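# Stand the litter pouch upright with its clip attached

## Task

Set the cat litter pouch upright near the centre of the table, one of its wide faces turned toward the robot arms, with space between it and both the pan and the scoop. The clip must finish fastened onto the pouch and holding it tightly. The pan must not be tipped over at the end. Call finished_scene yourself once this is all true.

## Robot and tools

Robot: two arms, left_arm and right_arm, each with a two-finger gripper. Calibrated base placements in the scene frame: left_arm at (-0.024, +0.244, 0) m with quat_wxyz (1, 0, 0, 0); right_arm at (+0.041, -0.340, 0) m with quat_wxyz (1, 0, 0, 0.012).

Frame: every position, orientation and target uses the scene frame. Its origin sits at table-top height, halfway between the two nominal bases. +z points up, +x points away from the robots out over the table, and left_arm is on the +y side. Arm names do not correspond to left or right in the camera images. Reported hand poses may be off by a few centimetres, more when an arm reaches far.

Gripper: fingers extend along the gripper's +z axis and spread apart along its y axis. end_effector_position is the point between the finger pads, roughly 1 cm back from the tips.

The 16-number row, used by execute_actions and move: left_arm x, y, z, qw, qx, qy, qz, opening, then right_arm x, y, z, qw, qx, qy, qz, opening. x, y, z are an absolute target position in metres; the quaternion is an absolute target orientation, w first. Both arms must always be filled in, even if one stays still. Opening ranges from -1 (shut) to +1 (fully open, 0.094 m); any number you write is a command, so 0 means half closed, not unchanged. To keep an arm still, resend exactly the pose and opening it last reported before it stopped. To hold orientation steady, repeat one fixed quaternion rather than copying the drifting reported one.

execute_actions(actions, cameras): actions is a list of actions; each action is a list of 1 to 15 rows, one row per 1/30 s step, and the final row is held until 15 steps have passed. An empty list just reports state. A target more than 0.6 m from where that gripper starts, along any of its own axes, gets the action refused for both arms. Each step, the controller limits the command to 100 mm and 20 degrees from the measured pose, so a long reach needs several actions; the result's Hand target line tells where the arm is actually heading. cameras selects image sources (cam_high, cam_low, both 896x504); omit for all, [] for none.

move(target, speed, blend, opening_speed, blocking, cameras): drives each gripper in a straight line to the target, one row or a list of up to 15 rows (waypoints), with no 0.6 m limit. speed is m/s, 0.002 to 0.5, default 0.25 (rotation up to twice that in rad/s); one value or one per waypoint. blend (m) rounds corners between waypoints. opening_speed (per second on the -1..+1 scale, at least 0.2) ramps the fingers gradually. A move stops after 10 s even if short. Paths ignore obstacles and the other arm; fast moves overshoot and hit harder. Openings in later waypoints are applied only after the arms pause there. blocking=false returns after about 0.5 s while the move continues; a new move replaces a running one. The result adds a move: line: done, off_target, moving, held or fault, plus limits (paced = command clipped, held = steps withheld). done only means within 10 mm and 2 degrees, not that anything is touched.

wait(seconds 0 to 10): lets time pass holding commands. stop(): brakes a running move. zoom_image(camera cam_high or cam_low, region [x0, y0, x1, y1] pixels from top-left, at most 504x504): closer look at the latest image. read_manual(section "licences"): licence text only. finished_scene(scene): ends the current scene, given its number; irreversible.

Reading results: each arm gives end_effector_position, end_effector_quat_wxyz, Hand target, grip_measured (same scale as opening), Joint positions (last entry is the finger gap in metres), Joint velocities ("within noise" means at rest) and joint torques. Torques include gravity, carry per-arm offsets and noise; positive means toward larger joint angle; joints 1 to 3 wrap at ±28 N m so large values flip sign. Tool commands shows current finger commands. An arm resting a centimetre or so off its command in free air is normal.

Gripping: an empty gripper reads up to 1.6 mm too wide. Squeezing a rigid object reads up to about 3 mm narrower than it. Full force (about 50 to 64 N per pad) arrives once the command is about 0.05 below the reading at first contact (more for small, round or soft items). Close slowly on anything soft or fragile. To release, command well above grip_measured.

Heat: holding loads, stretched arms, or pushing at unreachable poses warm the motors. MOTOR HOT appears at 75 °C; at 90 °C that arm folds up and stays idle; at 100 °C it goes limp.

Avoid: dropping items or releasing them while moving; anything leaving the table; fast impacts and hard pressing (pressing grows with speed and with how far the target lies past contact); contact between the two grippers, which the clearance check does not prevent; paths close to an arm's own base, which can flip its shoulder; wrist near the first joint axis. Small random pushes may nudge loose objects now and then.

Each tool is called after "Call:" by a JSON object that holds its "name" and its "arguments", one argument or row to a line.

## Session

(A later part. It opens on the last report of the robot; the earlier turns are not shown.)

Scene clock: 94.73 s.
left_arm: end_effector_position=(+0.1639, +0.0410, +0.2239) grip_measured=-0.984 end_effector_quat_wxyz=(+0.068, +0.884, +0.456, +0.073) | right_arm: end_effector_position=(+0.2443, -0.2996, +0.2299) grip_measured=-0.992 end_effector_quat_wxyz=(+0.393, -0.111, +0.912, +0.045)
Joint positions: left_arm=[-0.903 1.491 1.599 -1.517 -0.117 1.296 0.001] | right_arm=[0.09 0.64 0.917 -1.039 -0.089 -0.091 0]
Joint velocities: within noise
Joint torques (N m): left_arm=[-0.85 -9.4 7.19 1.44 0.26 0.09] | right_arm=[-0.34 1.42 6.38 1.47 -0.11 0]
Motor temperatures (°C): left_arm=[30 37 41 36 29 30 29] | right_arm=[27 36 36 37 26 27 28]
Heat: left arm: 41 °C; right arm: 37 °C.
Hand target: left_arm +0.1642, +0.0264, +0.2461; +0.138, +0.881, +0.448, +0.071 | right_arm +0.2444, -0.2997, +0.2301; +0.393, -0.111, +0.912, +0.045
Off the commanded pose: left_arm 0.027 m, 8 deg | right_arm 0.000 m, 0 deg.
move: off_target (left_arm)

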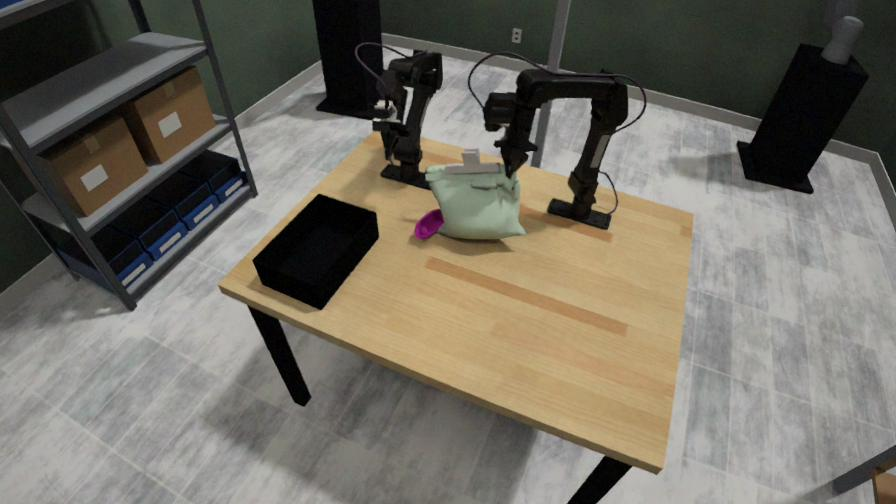

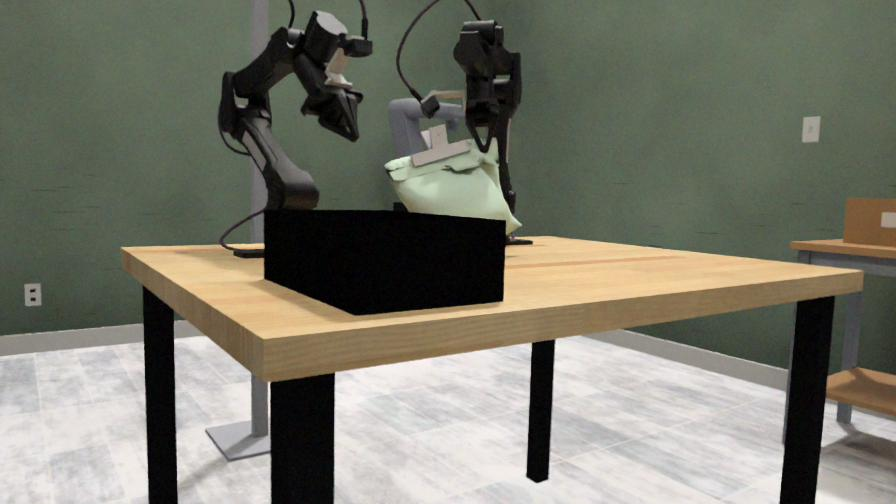

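Call:
{"name": "move", "arguments": {
  "target": [
    [0.185, 0.085, 0.248, 0.1394, 0.8801, 0.4484, 0.0710, -1.0, 0.2444, -0.2997, 0.23, 0.393, -0.111, 0.912, 0.045, -1.0],
    [0.25, 0.115, 0.225, 0.0864, 0.8221, 0.5597, 0.0588, -1.0, 0.2444, -0.2997, 0.23, 0.393, -0.111, 0.912, 0.045, -1.0]
  ],
  "speed": 0.06,
  "blend": 0.02
}}

Call:
{"name": "zoom_image", "arguments": {
  "camera": "cam_high",
  "region": [380, 160, 560, 300]
}}

Scene clock: 98.77 s.
left_arm: end_effector_position=(+0.2365, +0.1238, +0.2083) grip_measured=-0.984 end_effector_quat_wxyz=(+0.044, +0.829, +0.555, +0.046) | right_arm: end_effector_position=(+0.2443, -0.2996, +0.2299) grip_measured=-0.992 end_effector_quat_wxyz=(+0.393, -0.111, +0.912, +0.045)
Joint positions: left_arm=[-0.459 1.552 1.602 -1.498 -0.036 1.505 0.001] | right_arm=[0.09 0.64 0.917 -1.039 -0.089 -0.091 0]
Joint velocities: within noise
Joint torques (N m): left_arm=[0.5 -5.72 10.77 0.99 0.2 -0.11] | right_arm=[-0.08 1.31 6.3 1.54 -0.08 -0.03]
Motor temperatures (°C): left_arm=[30 37 41 35 29 30 29] | right_arm=[27 36 36 38 26 27 28]
Heat: left arm: 41 °C; right arm: 38 °C.
Hand target: left_arm +0.2491, +0.1156, +0.2253; +0.086, +0.822, +0.559, +0.059 | right_arm +0.2444, -0.2997, +0.2301; +0.393, -0.111, +0.912, +0.045
Off the commanded pose: left_arm 0.023 m, 5 deg | right_arm 0.000 m, 0 deg.
move: off_target (left_arm)

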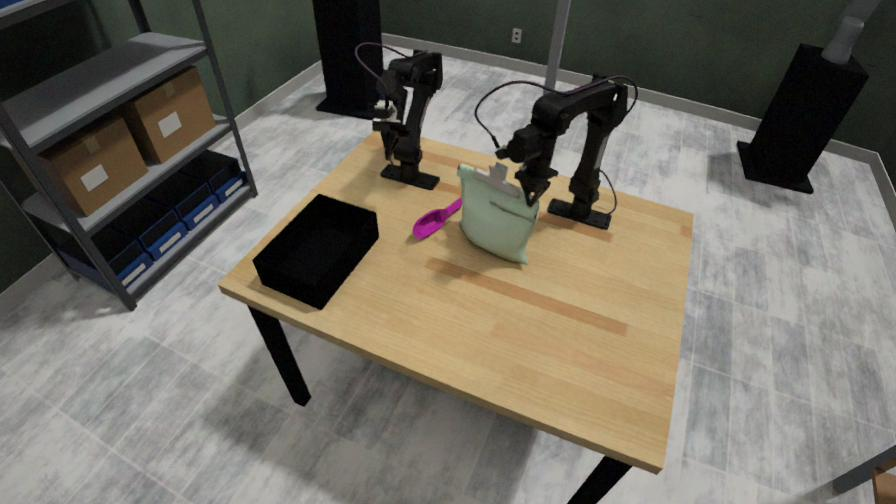

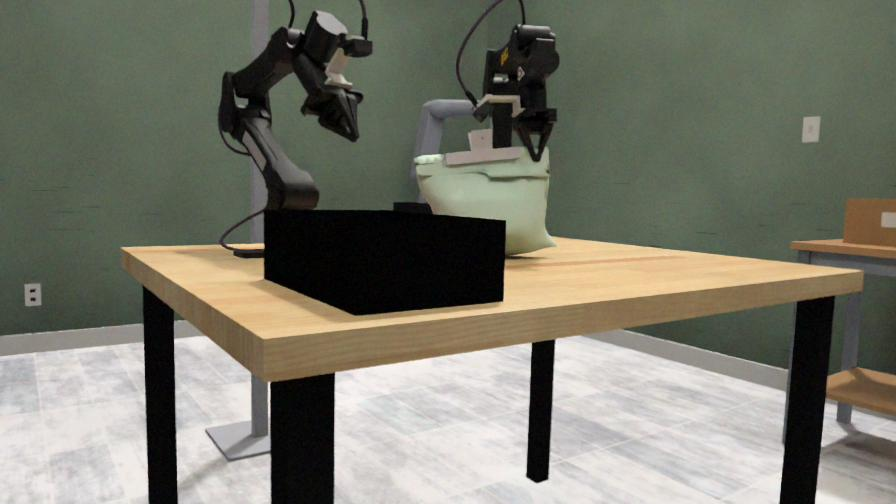

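Scaled by 2.800.

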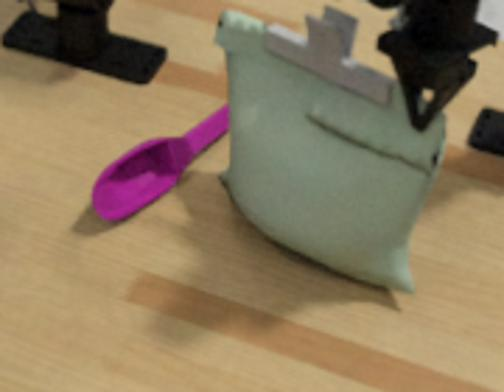

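Call:
{"name": "move", "arguments": {
  "target": [
    [0.235, 0.105, 0.262, 0.0706, 0.6719, 0.7332, 0.0770, -1.0, 0.2444, -0.2997, 0.23, 0.393, -0.111, 0.912, 0.045, -1.0]
  ],
  "speed": 0.1
}}

Call:
{"name": "zoom_image", "arguments": {
  "camera": "cam_high",
  "region": [380, 160, 560, 300]
}}

Scene clock: 102.17 s.
left_arm: end_effector_position=(+0.2289, +0.1106, +0.2310) grip_measured=-0.984 end_effector_quat_wxyz=(+0.041, +0.682, +0.726, +0.072) | right_arm: end_effector_position=(+0.2443, -0.2996, +0.2299) grip_measured=-0.992 end_effector_quat_wxyz=(+0.393, -0.111, +0.912, +0.045)
Joint positions: left_arm=[-0.568 1.588 1.729 -1.604 -0.127 0.946 0.001] | right_arm=[0.09 0.64 0.917 -1.039 -0.089 -0.091 0]
Joint velocities: within noise
Joint torques (N m): left_arm=[-0.28 -9.28 11.14 0.78 -0.14 -0.19] | right_arm=[-0.14 1.37 6.17 1.48 -0.1 -0.03]
Motor temperatures (°C): left_arm=[30 37 42 35 29 30 29] | right_arm=[27 36 36 38 26 27 28]
Heat: left arm: 42 °C; right arm: 38 °C.
Hand target: left_arm +0.2338, +0.1060, +0.2607; +0.103, +0.671, +0.729, +0.083 | right_arm +0.2444, -0.2997, +0.2301; +0.393, -0.111, +0.912, +0.045
Off the commanded pose: left_arm 0.032 m, 4 deg | right_arm 0.000 m, 0 deg.
joint read past its limit (left arm) — joint 4 (wrist pitch), lower limit.
joint sent to its limit (left arm) — joint 4 (wrist pitch), lower limit. The joint targets are off in orientation, not in position.
move: off_target (left_arm)

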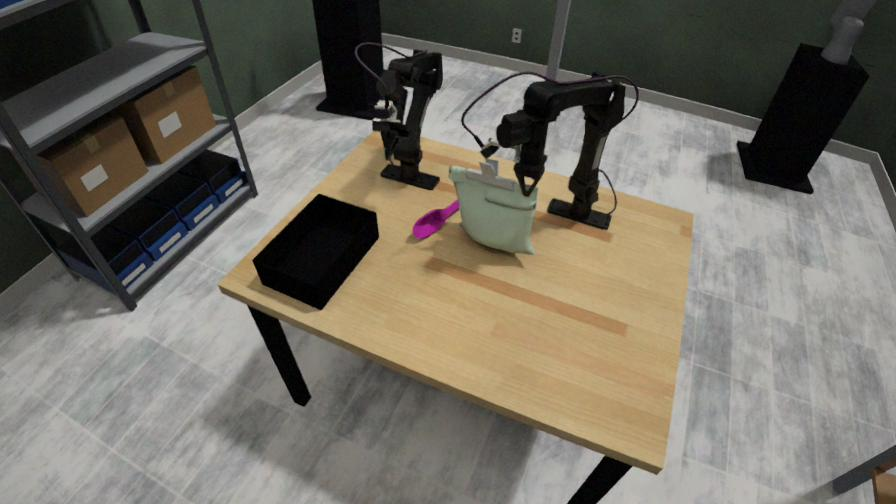

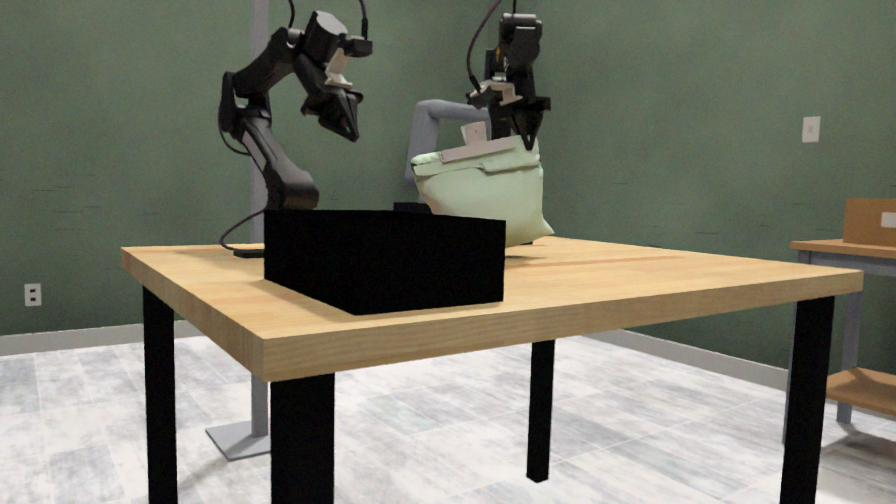

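Scaled by 2.800.

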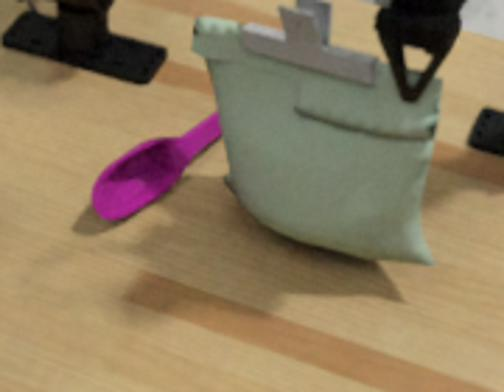

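Call:
{"name": "move", "arguments": {
  "target": [
    [0.25, 0.115, 0.305, 0.1494, 0.6637, 0.7243, 0.1631, -1.0, 0.2444, -0.2997, 0.23, 0.393, -0.111, 0.912, 0.045, -1.0]
  ],
  "speed": 0.06
}}

Call:
{"name": "zoom_image", "arguments": {
  "camera": "cam_high",
  "region": [380, 140, 560, 280]
}}

Scene clock: 105.20 s.
left_arm: end_effector_position=(+0.2452, +0.1172, +0.2623) grip_measured=-0.984 end_effector_quat_wxyz=(+0.075, +0.678, +0.717, +0.145) | right_arm: end_effector_position=(+0.2443, -0.2996, +0.2299) grip_measured=-0.992 end_effector_quat_wxyz=(+0.393, -0.111, +0.912, +0.045)
Joint positions: left_arm=[-0.599 1.582 1.826 -1.616 -0.262 0.943 0.001] | right_arm=[0.09 0.64 0.917 -1.039 -0.089 -0.091 0]
Joint velocities: within noise
Joint torques (N m): left_arm=[-0.36 -10.92 11.86 1.11 -0.38 -0.1] | right_arm=[-0.25 1.65 6.19 1.49 -0.09 -0.01]
Motor temperatures (°C): left_arm=[30 38 42 35 29 30 29] | right_arm=[27 35 36 38 26 27 28]
Heat: left arm: 42 °C; right arm: 38 °C.
Hand target: left_arm +0.2481, +0.1166, +0.3030; +0.155, +0.659, +0.718, +0.163 | right_arm +0.2444, -0.2997, +0.2301; +0.393, -0.111, +0.912, +0.045
Off the commanded pose: left_arm 0.043 m, 9 deg | right_arm 0.000 m, 0 deg.
joint read past its limit (left arm) — joint 4 (wrist pitch), lower limit.
joint sent to its limit (left arm) — joint 4 (wrist pitch), lower limit. The joint targets still meet the commanded pose.
move: off_target (left_arm)

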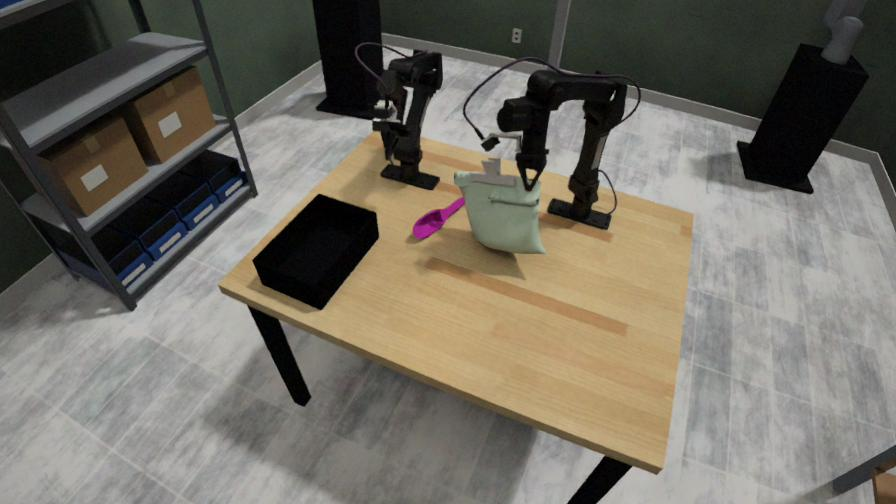

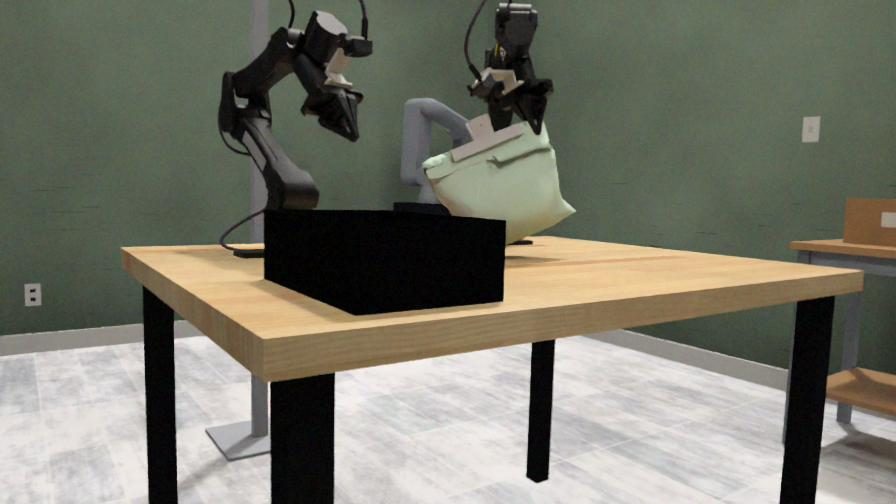

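Scaled by 2.800.

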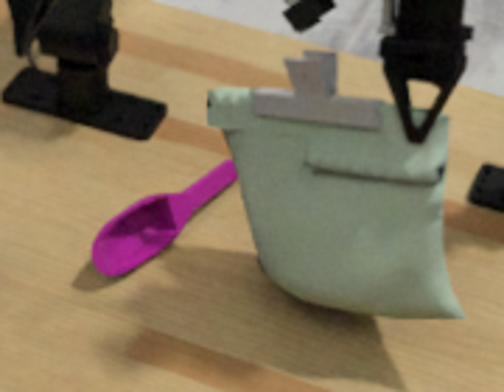

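Call:
{"name": "move", "arguments": {
  "target": [
    [0.25, 0.09, 0.305, 0.1268, 0.5631, 0.8052, 0.1813, -1.0, 0.2444, -0.2997, 0.23, 0.393, -0.111, 0.912, 0.045, -1.0]
  ],
  "speed": 0.1
}}

Call:
{"name": "zoom_image", "arguments": {
  "camera": "cam_high",
  "region": [380, 140, 560, 280]
}}

Scene clock: 107.40 s.
left_arm: end_effector_position=(+0.2389, +0.0942, +0.2729) grip_measured=-0.984 end_effector_quat_wxyz=(+0.118, +0.589, +0.781, +0.169) | right_arm: end_effector_position=(+0.2443, -0.2996, +0.2299) grip_measured=-0.992 end_effector_quat_wxyz=(+0.393, -0.111, +0.912, +0.045)
Joint positions: left_arm=[-0.728 1.585 1.849 -1.616 -0.355 0.604 0.001] | right_arm=[0.09 0.64 0.917 -1.039 -0.089 -0.091 0]
Joint velocities: within noise
Joint torques (N m): left_arm=[-0.43 -7.17 11.99 1.14 -0.64 -0.29] | right_arm=[-0.05 1.33 6.28 1.46 -0.11 -0.04]
Motor temperatures (°C): left_arm=[30 38 43 35 29 30 29] | right_arm=[27 35 36 38 26 27 28]
Heat: left arm: 43 °C; right arm: 38 °C.
Hand target: left_arm +0.2486, +0.0911, +0.3037; +0.182, +0.562, +0.787, +0.177 | right_arm +0.2444, -0.2997, +0.2301; +0.393, -0.111, +0.912, +0.045
Off the commanded pose: left_arm 0.034 m, 4 deg | right_arm 0.000 m, 0 deg.
joint read past its limit (left arm) — joint 4 (wrist pitch), lower limit.
joint sent to its limit (left arm) — joint 4 (wrist pitch), lower limit. The joint targets are off in orientation, not in position.
move: off_target (left_arm)

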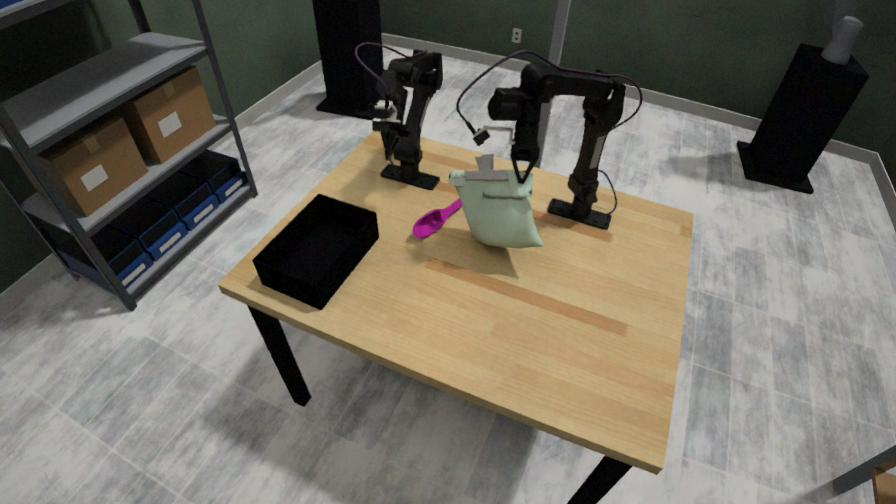

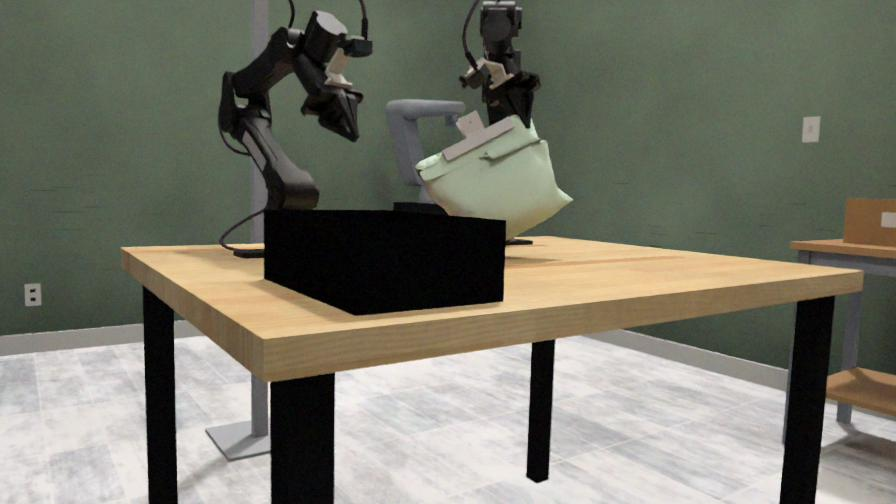

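Scaled by 2.800.

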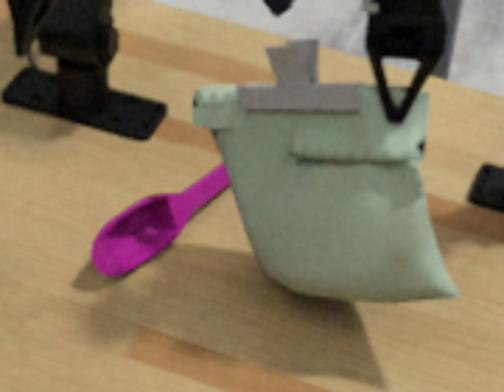

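Call:
{"name": "execute_actions", "arguments": {
  "actions": []
}}

Scene clock: 108.10 s.
left_arm: end_effector_position=(+0.2389, +0.0942, +0.2729) grip_measured=-0.984 end_effector_quat_wxyz=(+0.118, +0.589, +0.781, +0.169) | right_arm: end_effector_position=(+0.2443, -0.2996, +0.2299) grip_measured=-0.992 end_effector_quat_wxyz=(+0.393, -0.111, +0.912, +0.045)
Joint positions: left_arm=[-0.728 1.585 1.849 -1.616 -0.355 0.604 0.001] | right_arm=[0.09 0.64 0.917 -1.039 -0.089 -0.091 0]
Joint velocities: within noise
Joint torques (N m): left_arm=[-0.28 -7.2 12.21 1.14 -0.64 -0.26] | right_arm=[0.03 1.37 6.2 1.47 -0.07 -0.01]
Motor temperatures (°C): left_arm=[30 38 43 35 29 30 29] | right_arm=[27 35 37 38 26 27 28]
Heat: left arm: 43 °C; right arm: 38 °C.
Hand target: left_arm +0.2486, +0.0911, +0.3037; +0.182, +0.563, +0.787, +0.177 | right_arm +0.2444, -0.2997, +0.2301; +0.393, -0.111, +0.912, +0.045
Tool commands: left_gripper/opening=-1.0 right_gripper/opening=-1.0
Off the commanded pose: left_arm 0.034 m, 4 deg | right_arm 0.000 m, 0 deg.
joint read past its limit (left arm) — joint 4 (wrist pitch), lower limit.

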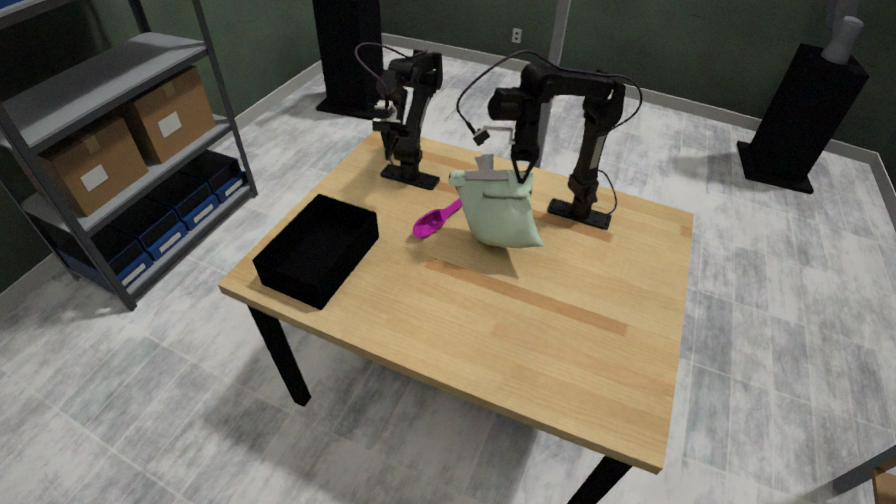

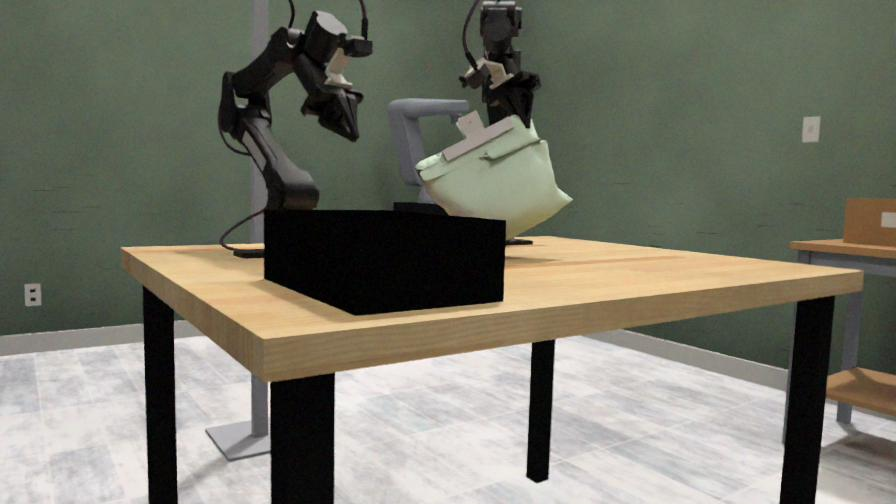

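Call:
{"name": "zoom_image", "arguments": {
  "camera": "cam_high",
  "region": [380, 120, 620, 280]
}}

Call:
{"name": "zoom_image", "arguments": {
  "camera": "cam_low",
  "region": [380, 80, 620, 270]
}}

Scaled by 2.100.

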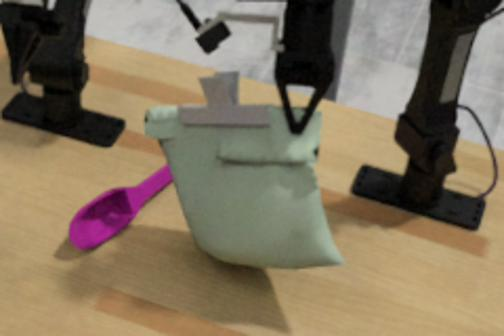

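Scaled by 2.100.

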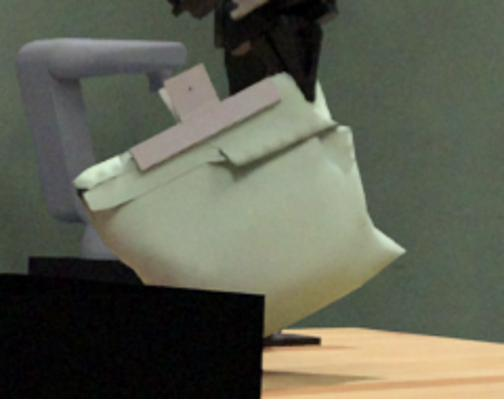

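Call:
{"name": "move", "arguments": {
  "target": [0.25, 0.085, 0.345, 0.1831, 0.5806, 0.7567, 0.2386, -1.0, 0.2444, -0.35, 0.23, 0.393, -0.111, 0.912, 0.045, -1.0],
  "speed": 0.06
}}

Scene clock: 111.73 s.
left_arm: end_effector_position=(+0.2423, +0.0817, +0.3014) grip_measured=-0.984 end_effector_quat_wxyz=(+0.160, +0.619, +0.737, +0.218) | right_arm: end_effector_position=(+0.2445, -0.3517, +0.2181) grip_measured=-0.992 end_effector_quat_wxyz=(+0.382, -0.106, +0.917, +0.045)
Joint positions: left_arm=[-0.813 1.585 1.924 -1.616 -0.47 0.655 0.001] | right_arm=[-0.508 0.713 0.917 -1.125 -0.485 -0.548 0]
Joint velocities: within noise
Joint torques (N m): left_arm=[-0.51 -8.79 12.12 1.22 -0.95 -0.2] | right_arm=[-0.7 0.9 9.01 1.11 -0.47 -0.11]
Motor temperatures (°C): left_arm=[30 38 44 35 29 30 29] | right_arm=[27 35 37 38 26 27 28]
Heat: left arm: 44 °C; right arm: 38 °C.
Hand target: left_arm +0.2478, +0.0869, +0.3427; +0.235, +0.583, +0.742, +0.235 | right_arm +0.2444, -0.3500, +0.2298; +0.393, -0.111, +0.912, +0.044
Off the commanded pose: left_arm 0.044 m, 6 deg | right_arm 0.012 m, 2 deg.
joint read past its limit (left arm) — joint 4 (wrist pitch), lower limit.
joint sent to its limit (left arm) — joint 4 (wrist pitch), lower limit. The joint targets are off in position and orientation.
move: off_target (left_arm, right_arm)

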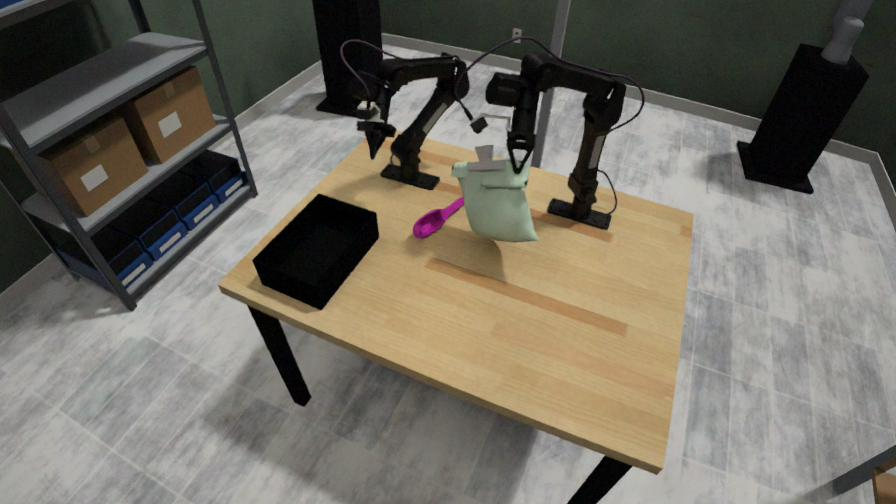

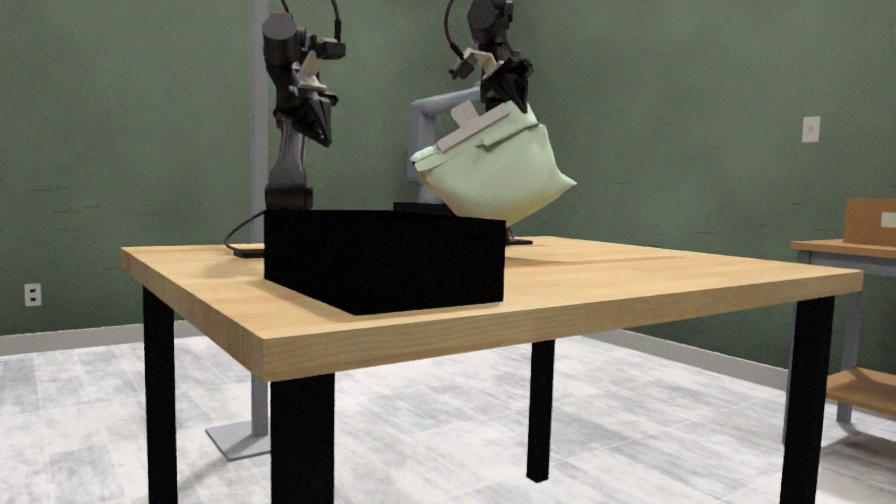

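Call:
{"name": "zoom_image", "arguments": {
  "camera": "cam_high",
  "region": [400, 110, 600, 260]
}}

Scaled by 2.520.

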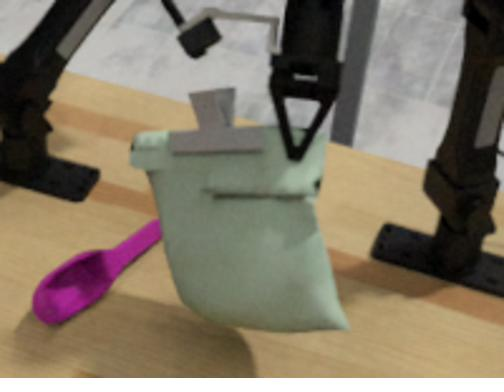

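Call:
{"name": "move", "arguments": {
  "target": [0.26, -0.01, 0.345, 0.1933, 0.613, 0.7306, 0.2303, -1.0, 0.2444, -0.35, 0.23, 0.393, -0.111, 0.912, 0.045, -1.0],
  "speed": 0.06
}}

Scene clock: 114.30 s.
left_arm: end_effector_position=(+0.2501, -0.0111, +0.3021) grip_measured=-0.984 end_effector_quat_wxyz=(+0.196, +0.657, +0.698, +0.210) | right_arm: end_effector_position=(+0.2444, -0.3515, +0.2181) grip_measured=-0.992 end_effector_quat_wxyz=(+0.382, -0.106, +0.917, +0.045)
Joint positions: left_arm=[-0.981 1.823 2.188 -1.616 -0.495 0.611 0.001] | right_arm=[-0.508 0.713 0.917 -1.126 -0.486 -0.548 0]
Joint velocities: within noise
Joint torques (N m): left_arm=[-0.42 -9.96 12.14 1.32 -1.08 -0.36] | right_arm=[-0.54 0.65 8.84 1.08 -0.48 -0.11]
Motor temperatures (°C): left_arm=[30 38 45 35 29 30 29] | right_arm=[27 35 37 38 26 27 28]
Heat: left arm: 45 °C; right arm: 38 °C.
Hand target: left_arm +0.2580, -0.0076, +0.3432; +0.268, +0.616, +0.708, +0.220 | right_arm +0.2444, -0.3500, +0.2299; +0.393, -0.111, +0.912, +0.044
Off the commanded pose: left_arm 0.044 m, 7 deg | right_arm 0.012 m, 2 deg.
joint read past its limit (left arm) — joint 4 (wrist pitch), lower limit.
joint sent to its limit (left arm) — joint 4 (wrist pitch), lower limit. The joint targets are off in position and orientation.
move: off_target (left_arm, right_arm)

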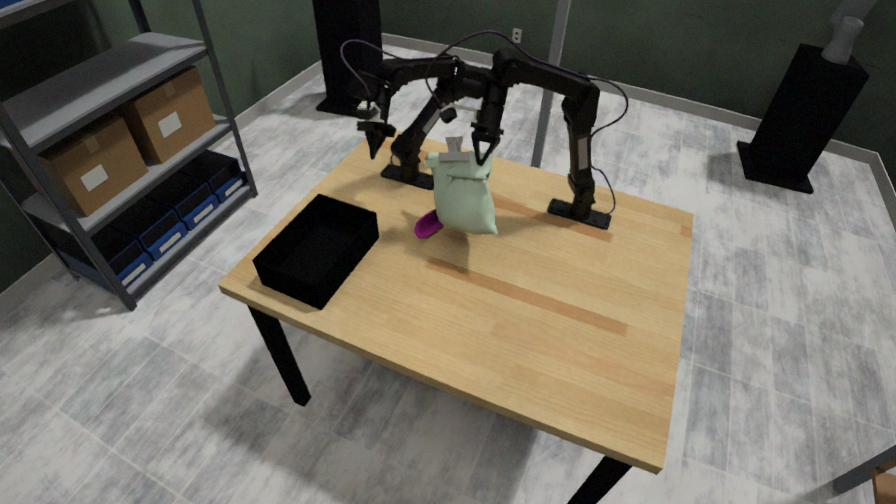

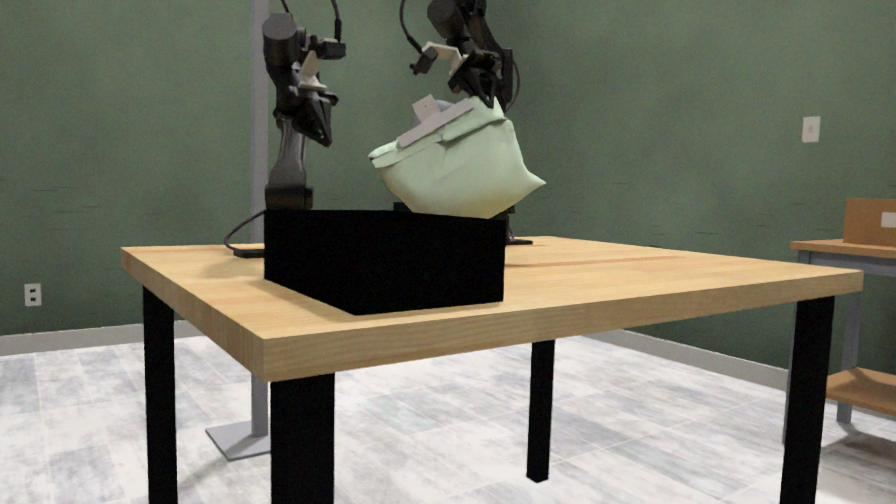

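Call:
{"name": "zoom_image", "arguments": {
  "camera": "cam_high",
  "region": [380, 110, 580, 260]
}}

Call:
{"name": "zoom_image", "arguments": {
  "camera": "cam_low",
  "region": [340, 70, 580, 250]
}}

Scaled by 2.520.

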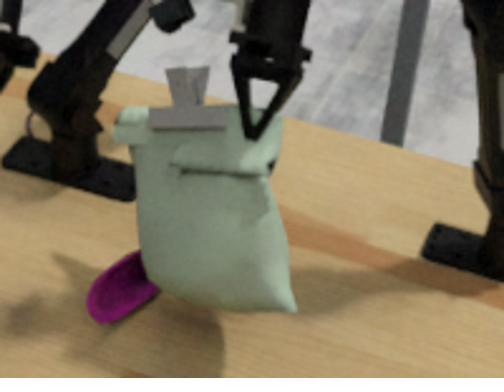

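Scaled by 2.100.

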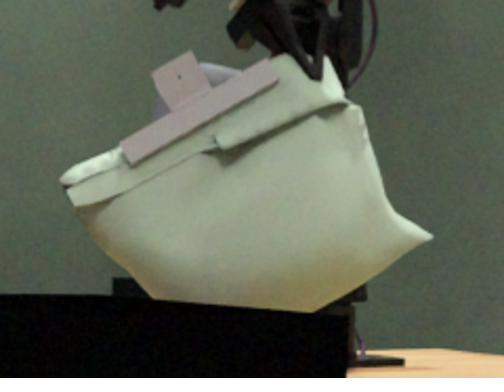

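Call:
{"name": "move", "arguments": {
  "target": [0.25, -0.01, 0.345, 0.1838, 0.5049, 0.7925, 0.2884, -1.0, 0.2444, -0.35, 0.23, 0.393, -0.111, 0.912, 0.045, -1.0],
  "speed": 0.15
}}

Call:
{"name": "zoom_image", "arguments": {
  "camera": "cam_high",
  "region": [380, 110, 580, 260]
}}

Call:
{"name": "zoom_image", "arguments": {
  "camera": "cam_low",
  "region": [340, 70, 580, 250]
}}

Scene clock: 117.03 s.
left_arm: end_effector_position=(+0.2415, -0.0199, +0.3075) grip_measured=-0.984 end_effector_quat_wxyz=(+0.241, +0.571, +0.749, +0.236) | right_arm: end_effector_position=(+0.2443, -0.3514, +0.2180) grip_measured=-0.992 end_effector_quat_wxyz=(+0.381, -0.106, +0.917, +0.046)
Joint positions: left_arm=[-1.07 1.823 2.162 -1.616 -0.632 0.329 0.001] | right_arm=[-0.508 0.713 0.917 -1.127 -0.486 -0.548 0]
Joint velocities: within noise
Joint torques (N m): left_arm=[-0.35 -11.36 7.92 1.22 -1.49 -0.33] | right_arm=[-0.58 0.68 8.99 1.15 -0.45 -0.1]
Motor temperatures (°C): left_arm=[30 39 44 35 29 30 29] | right_arm=[27 35 38 38 26 27 28]
Heat: left arm: 44 °C; right arm: 38 °C.
Hand target: left_arm +0.2485, -0.0088, +0.3435; +0.304, +0.525, +0.754, +0.252 | right_arm +0.2444, -0.3499, +0.2298; +0.393, -0.111, +0.912, +0.045
Off the commanded pose: left_arm 0.040 m, 13 deg | right_arm 0.012 m, 2 deg.
joint read past its limit (left arm) — joint 4 (wrist pitch), lower limit.
joint sent to its limit (left arm) — joint 4 (wrist pitch), lower limit. The joint targets are off in orientation, not in position.
move: off_target (left_arm, right_arm)

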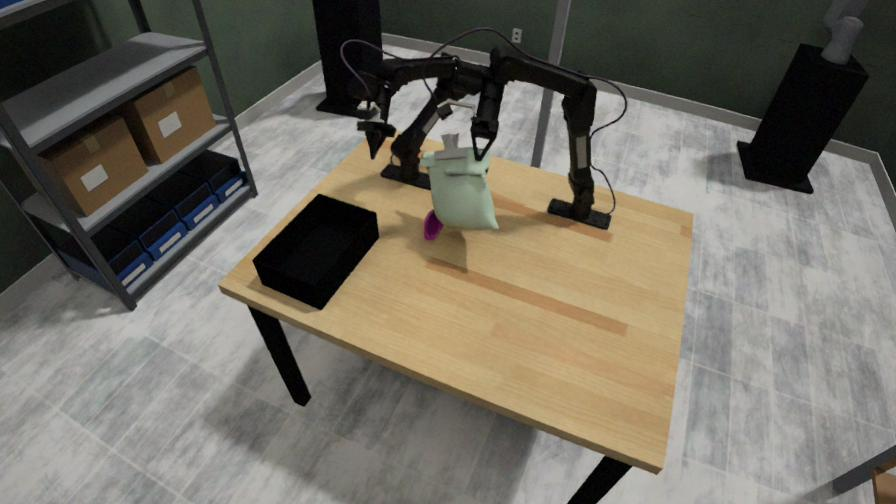

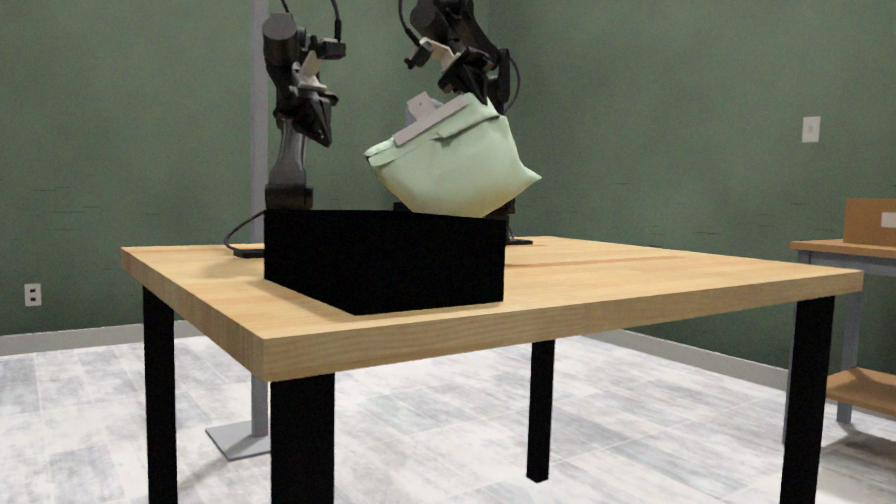

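Scaled by 2.520.

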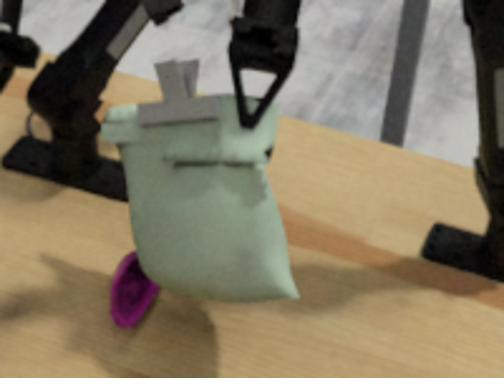

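Scaled by 2.100.

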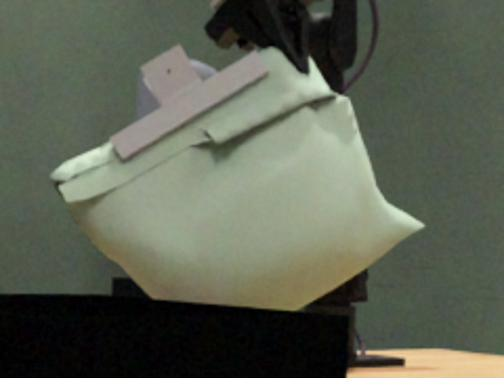

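Call:
{"name": "move", "arguments": {
  "target": [
    [0.265, 0.04, 0.31, 0.1664, 0.6209, 0.7399, 0.1982, -1.0, 0.2444, -0.35, 0.23, 0.393, -0.111, 0.912, 0.045, -1.0],
    [0.25, 0.10, 0.255, 0.1116, 0.633, 0.7544, 0.133, -1.0, 0.2444, -0.35, 0.23, 0.393, -0.111, 0.912, 0.045, -1.0]
  ],
  "speed": 0.07,
  "blend": 0.03
}}

Call:
{"name": "zoom_image", "arguments": {
  "camera": "cam_high",
  "region": [380, 110, 620, 270]
}}

Call:
{"name": "zoom_image", "arguments": {
  "camera": "cam_low",
  "region": [340, 80, 620, 270]
}}

Scene clock: 124.70 s.
left_arm: end_effector_position=(+0.2425, +0.0950, +0.2313) grip_measured=-0.984 end_effector_quat_wxyz=(+0.058, +0.648, +0.751, +0.115) | right_arm: end_effector_position=(+0.2442, -0.3513, +0.2179) grip_measured=-0.992 end_effector_quat_wxyz=(+0.381, -0.106, +0.917, +0.046)
Joint positions: left_arm=[-0.642 1.627 1.756 -1.565 -0.221 0.797 0.001] | right_arm=[-0.508 0.713 0.917 -1.127 -0.486 -0.548 0]
Joint velocities: within noise
Joint torques (N m): left_arm=[0.83 -10.97 7.13 1.06 -0.52 -0.04] | right_arm=[-0.51 0.73 8.99 1.13 -0.48 -0.07]
Motor temperatures (°C): left_arm=[30 42 43 35 30 30 29] | right_arm=[27 35 39 37 26 27 28]
Heat: left arm: 43 °C; right arm: 39 °C.
Hand target: left_arm +0.2489, +0.1004, +0.2550; +0.111, +0.632, +0.755, +0.133 | right_arm +0.2444, -0.3499, +0.2298; +0.393, -0.111, +0.912, +0.045
Off the commanded pose: left_arm 0.025 m, 7 deg | right_arm 0.012 m, 2 deg.
move: off_target (left_arm, right_arm)

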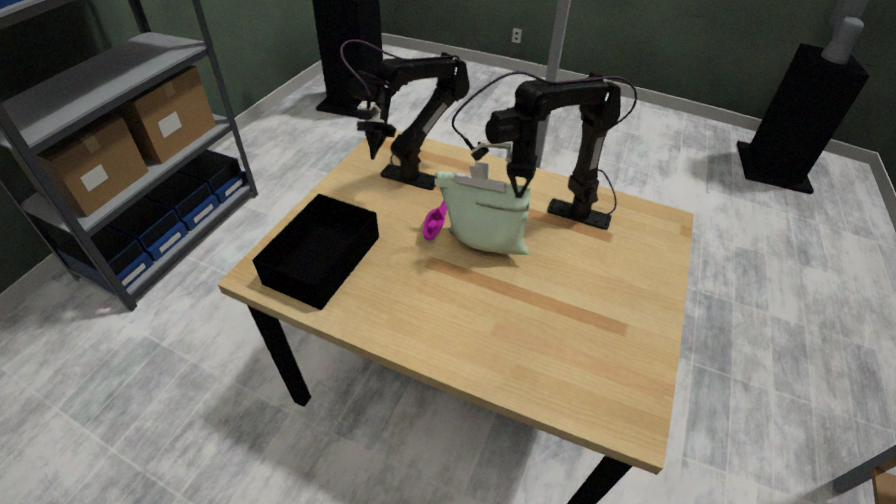

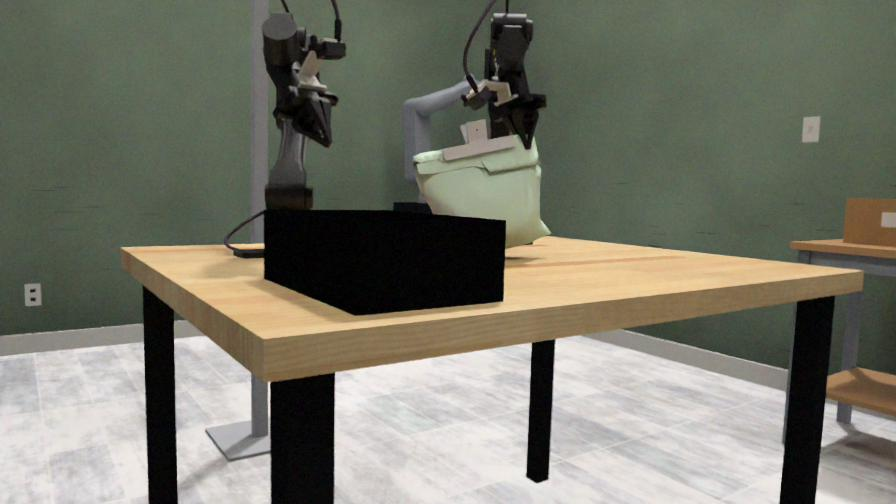

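Scaled by 2.100.

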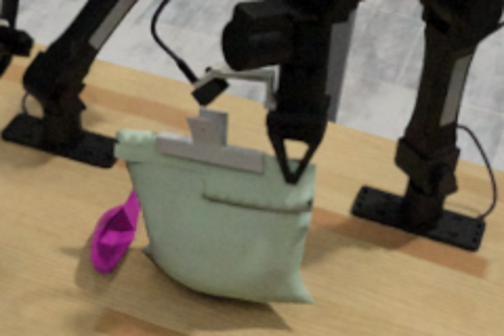

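Scaled by 1.800.

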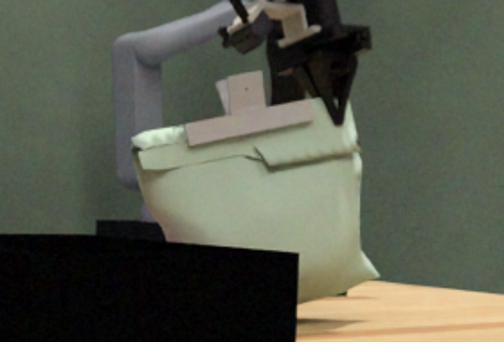

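Call:
{"name": "move", "arguments": {
  "target": [0.205, 0.11, 0.25, 0.1116, 0.633, 0.7544, 0.133, -1.0, 0.2444, -0.35, 0.23, 0.393, -0.111, 0.912, 0.045, -1.0],
  "speed": 0.06
}}

Call:
{"name": "zoom_image", "arguments": {
  "camera": "cam_high",
  "region": [380, 110, 620, 270]
}}

Call:
{"name": "zoom_image", "arguments": {
  "camera": "cam_low",
  "region": [340, 80, 620, 270]
}}

Scene clock: 126.50 s.
left_arm: end_effector_position=(+0.2016, +0.1062, +0.2303) grip_measured=-0.984 end_effector_quat_wxyz=(+0.067, +0.645, +0.752, +0.117) | right_arm: end_effector_position=(+0.2442, -0.3513, +0.2179) grip_measured=-0.992 end_effector_quat_wxyz=(+0.381, -0.106, +0.917, +0.046)
Joint positions: left_arm=[-0.709 1.466 1.592 -1.56 -0.234 0.725 0.001] | right_arm=[-0.508 0.713 0.917 -1.127 -0.486 -0.548 0]
Joint velocities: within noise
Joint torques (N m): left_arm=[-0.16 -9.01 7.19 0.88 -0.54 -0.13] | right_arm=[-0.76 0.73 8.99 1.11 -0.47 -0.13]
Motor temperatures (°C): left_arm=[30 41 42 35 30 30 29] | right_arm=[27 35 39 37 26 27 28]
Heat: left arm: 42 °C; right arm: 39 °C.
Hand target: left_arm +0.2043, +0.1103, +0.2498; +0.111, +0.633, +0.755, +0.132 | right_arm +0.2444, -0.3500, +0.2299; +0.393, -0.111, +0.912, +0.045
Off the commanded pose: left_arm 0.020 m, 6 deg | right_arm 0.012 m, 2 deg.
move: off_target (left_arm, right_arm)

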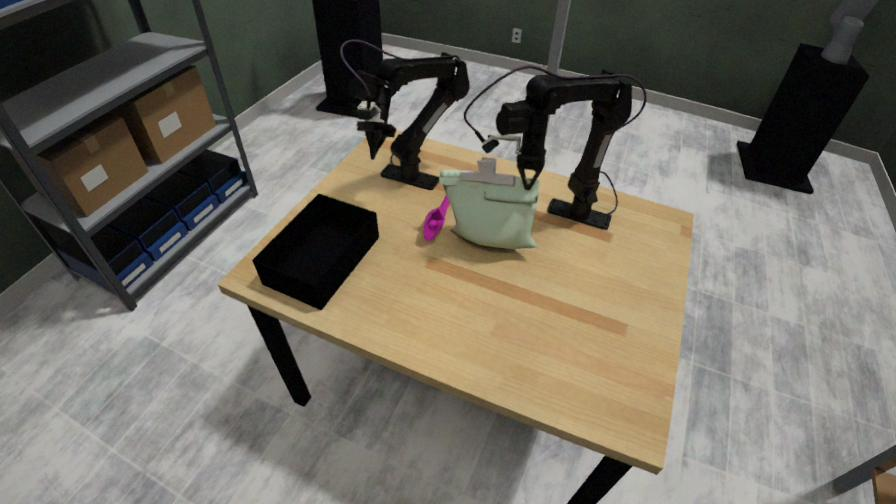

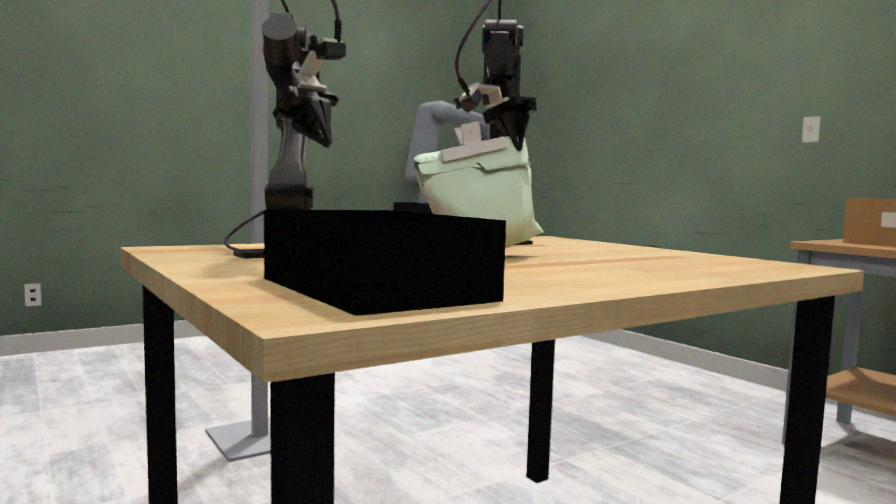

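Scaled by 2.100.

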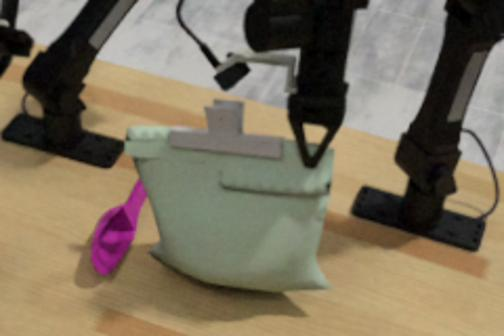

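Scaled by 1.800.

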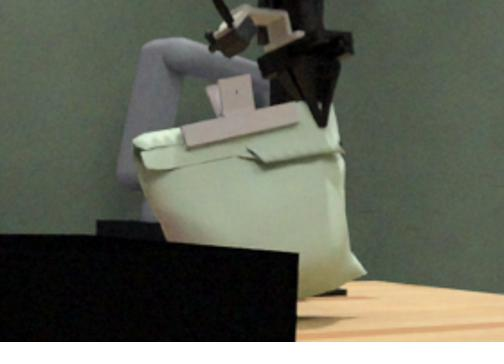

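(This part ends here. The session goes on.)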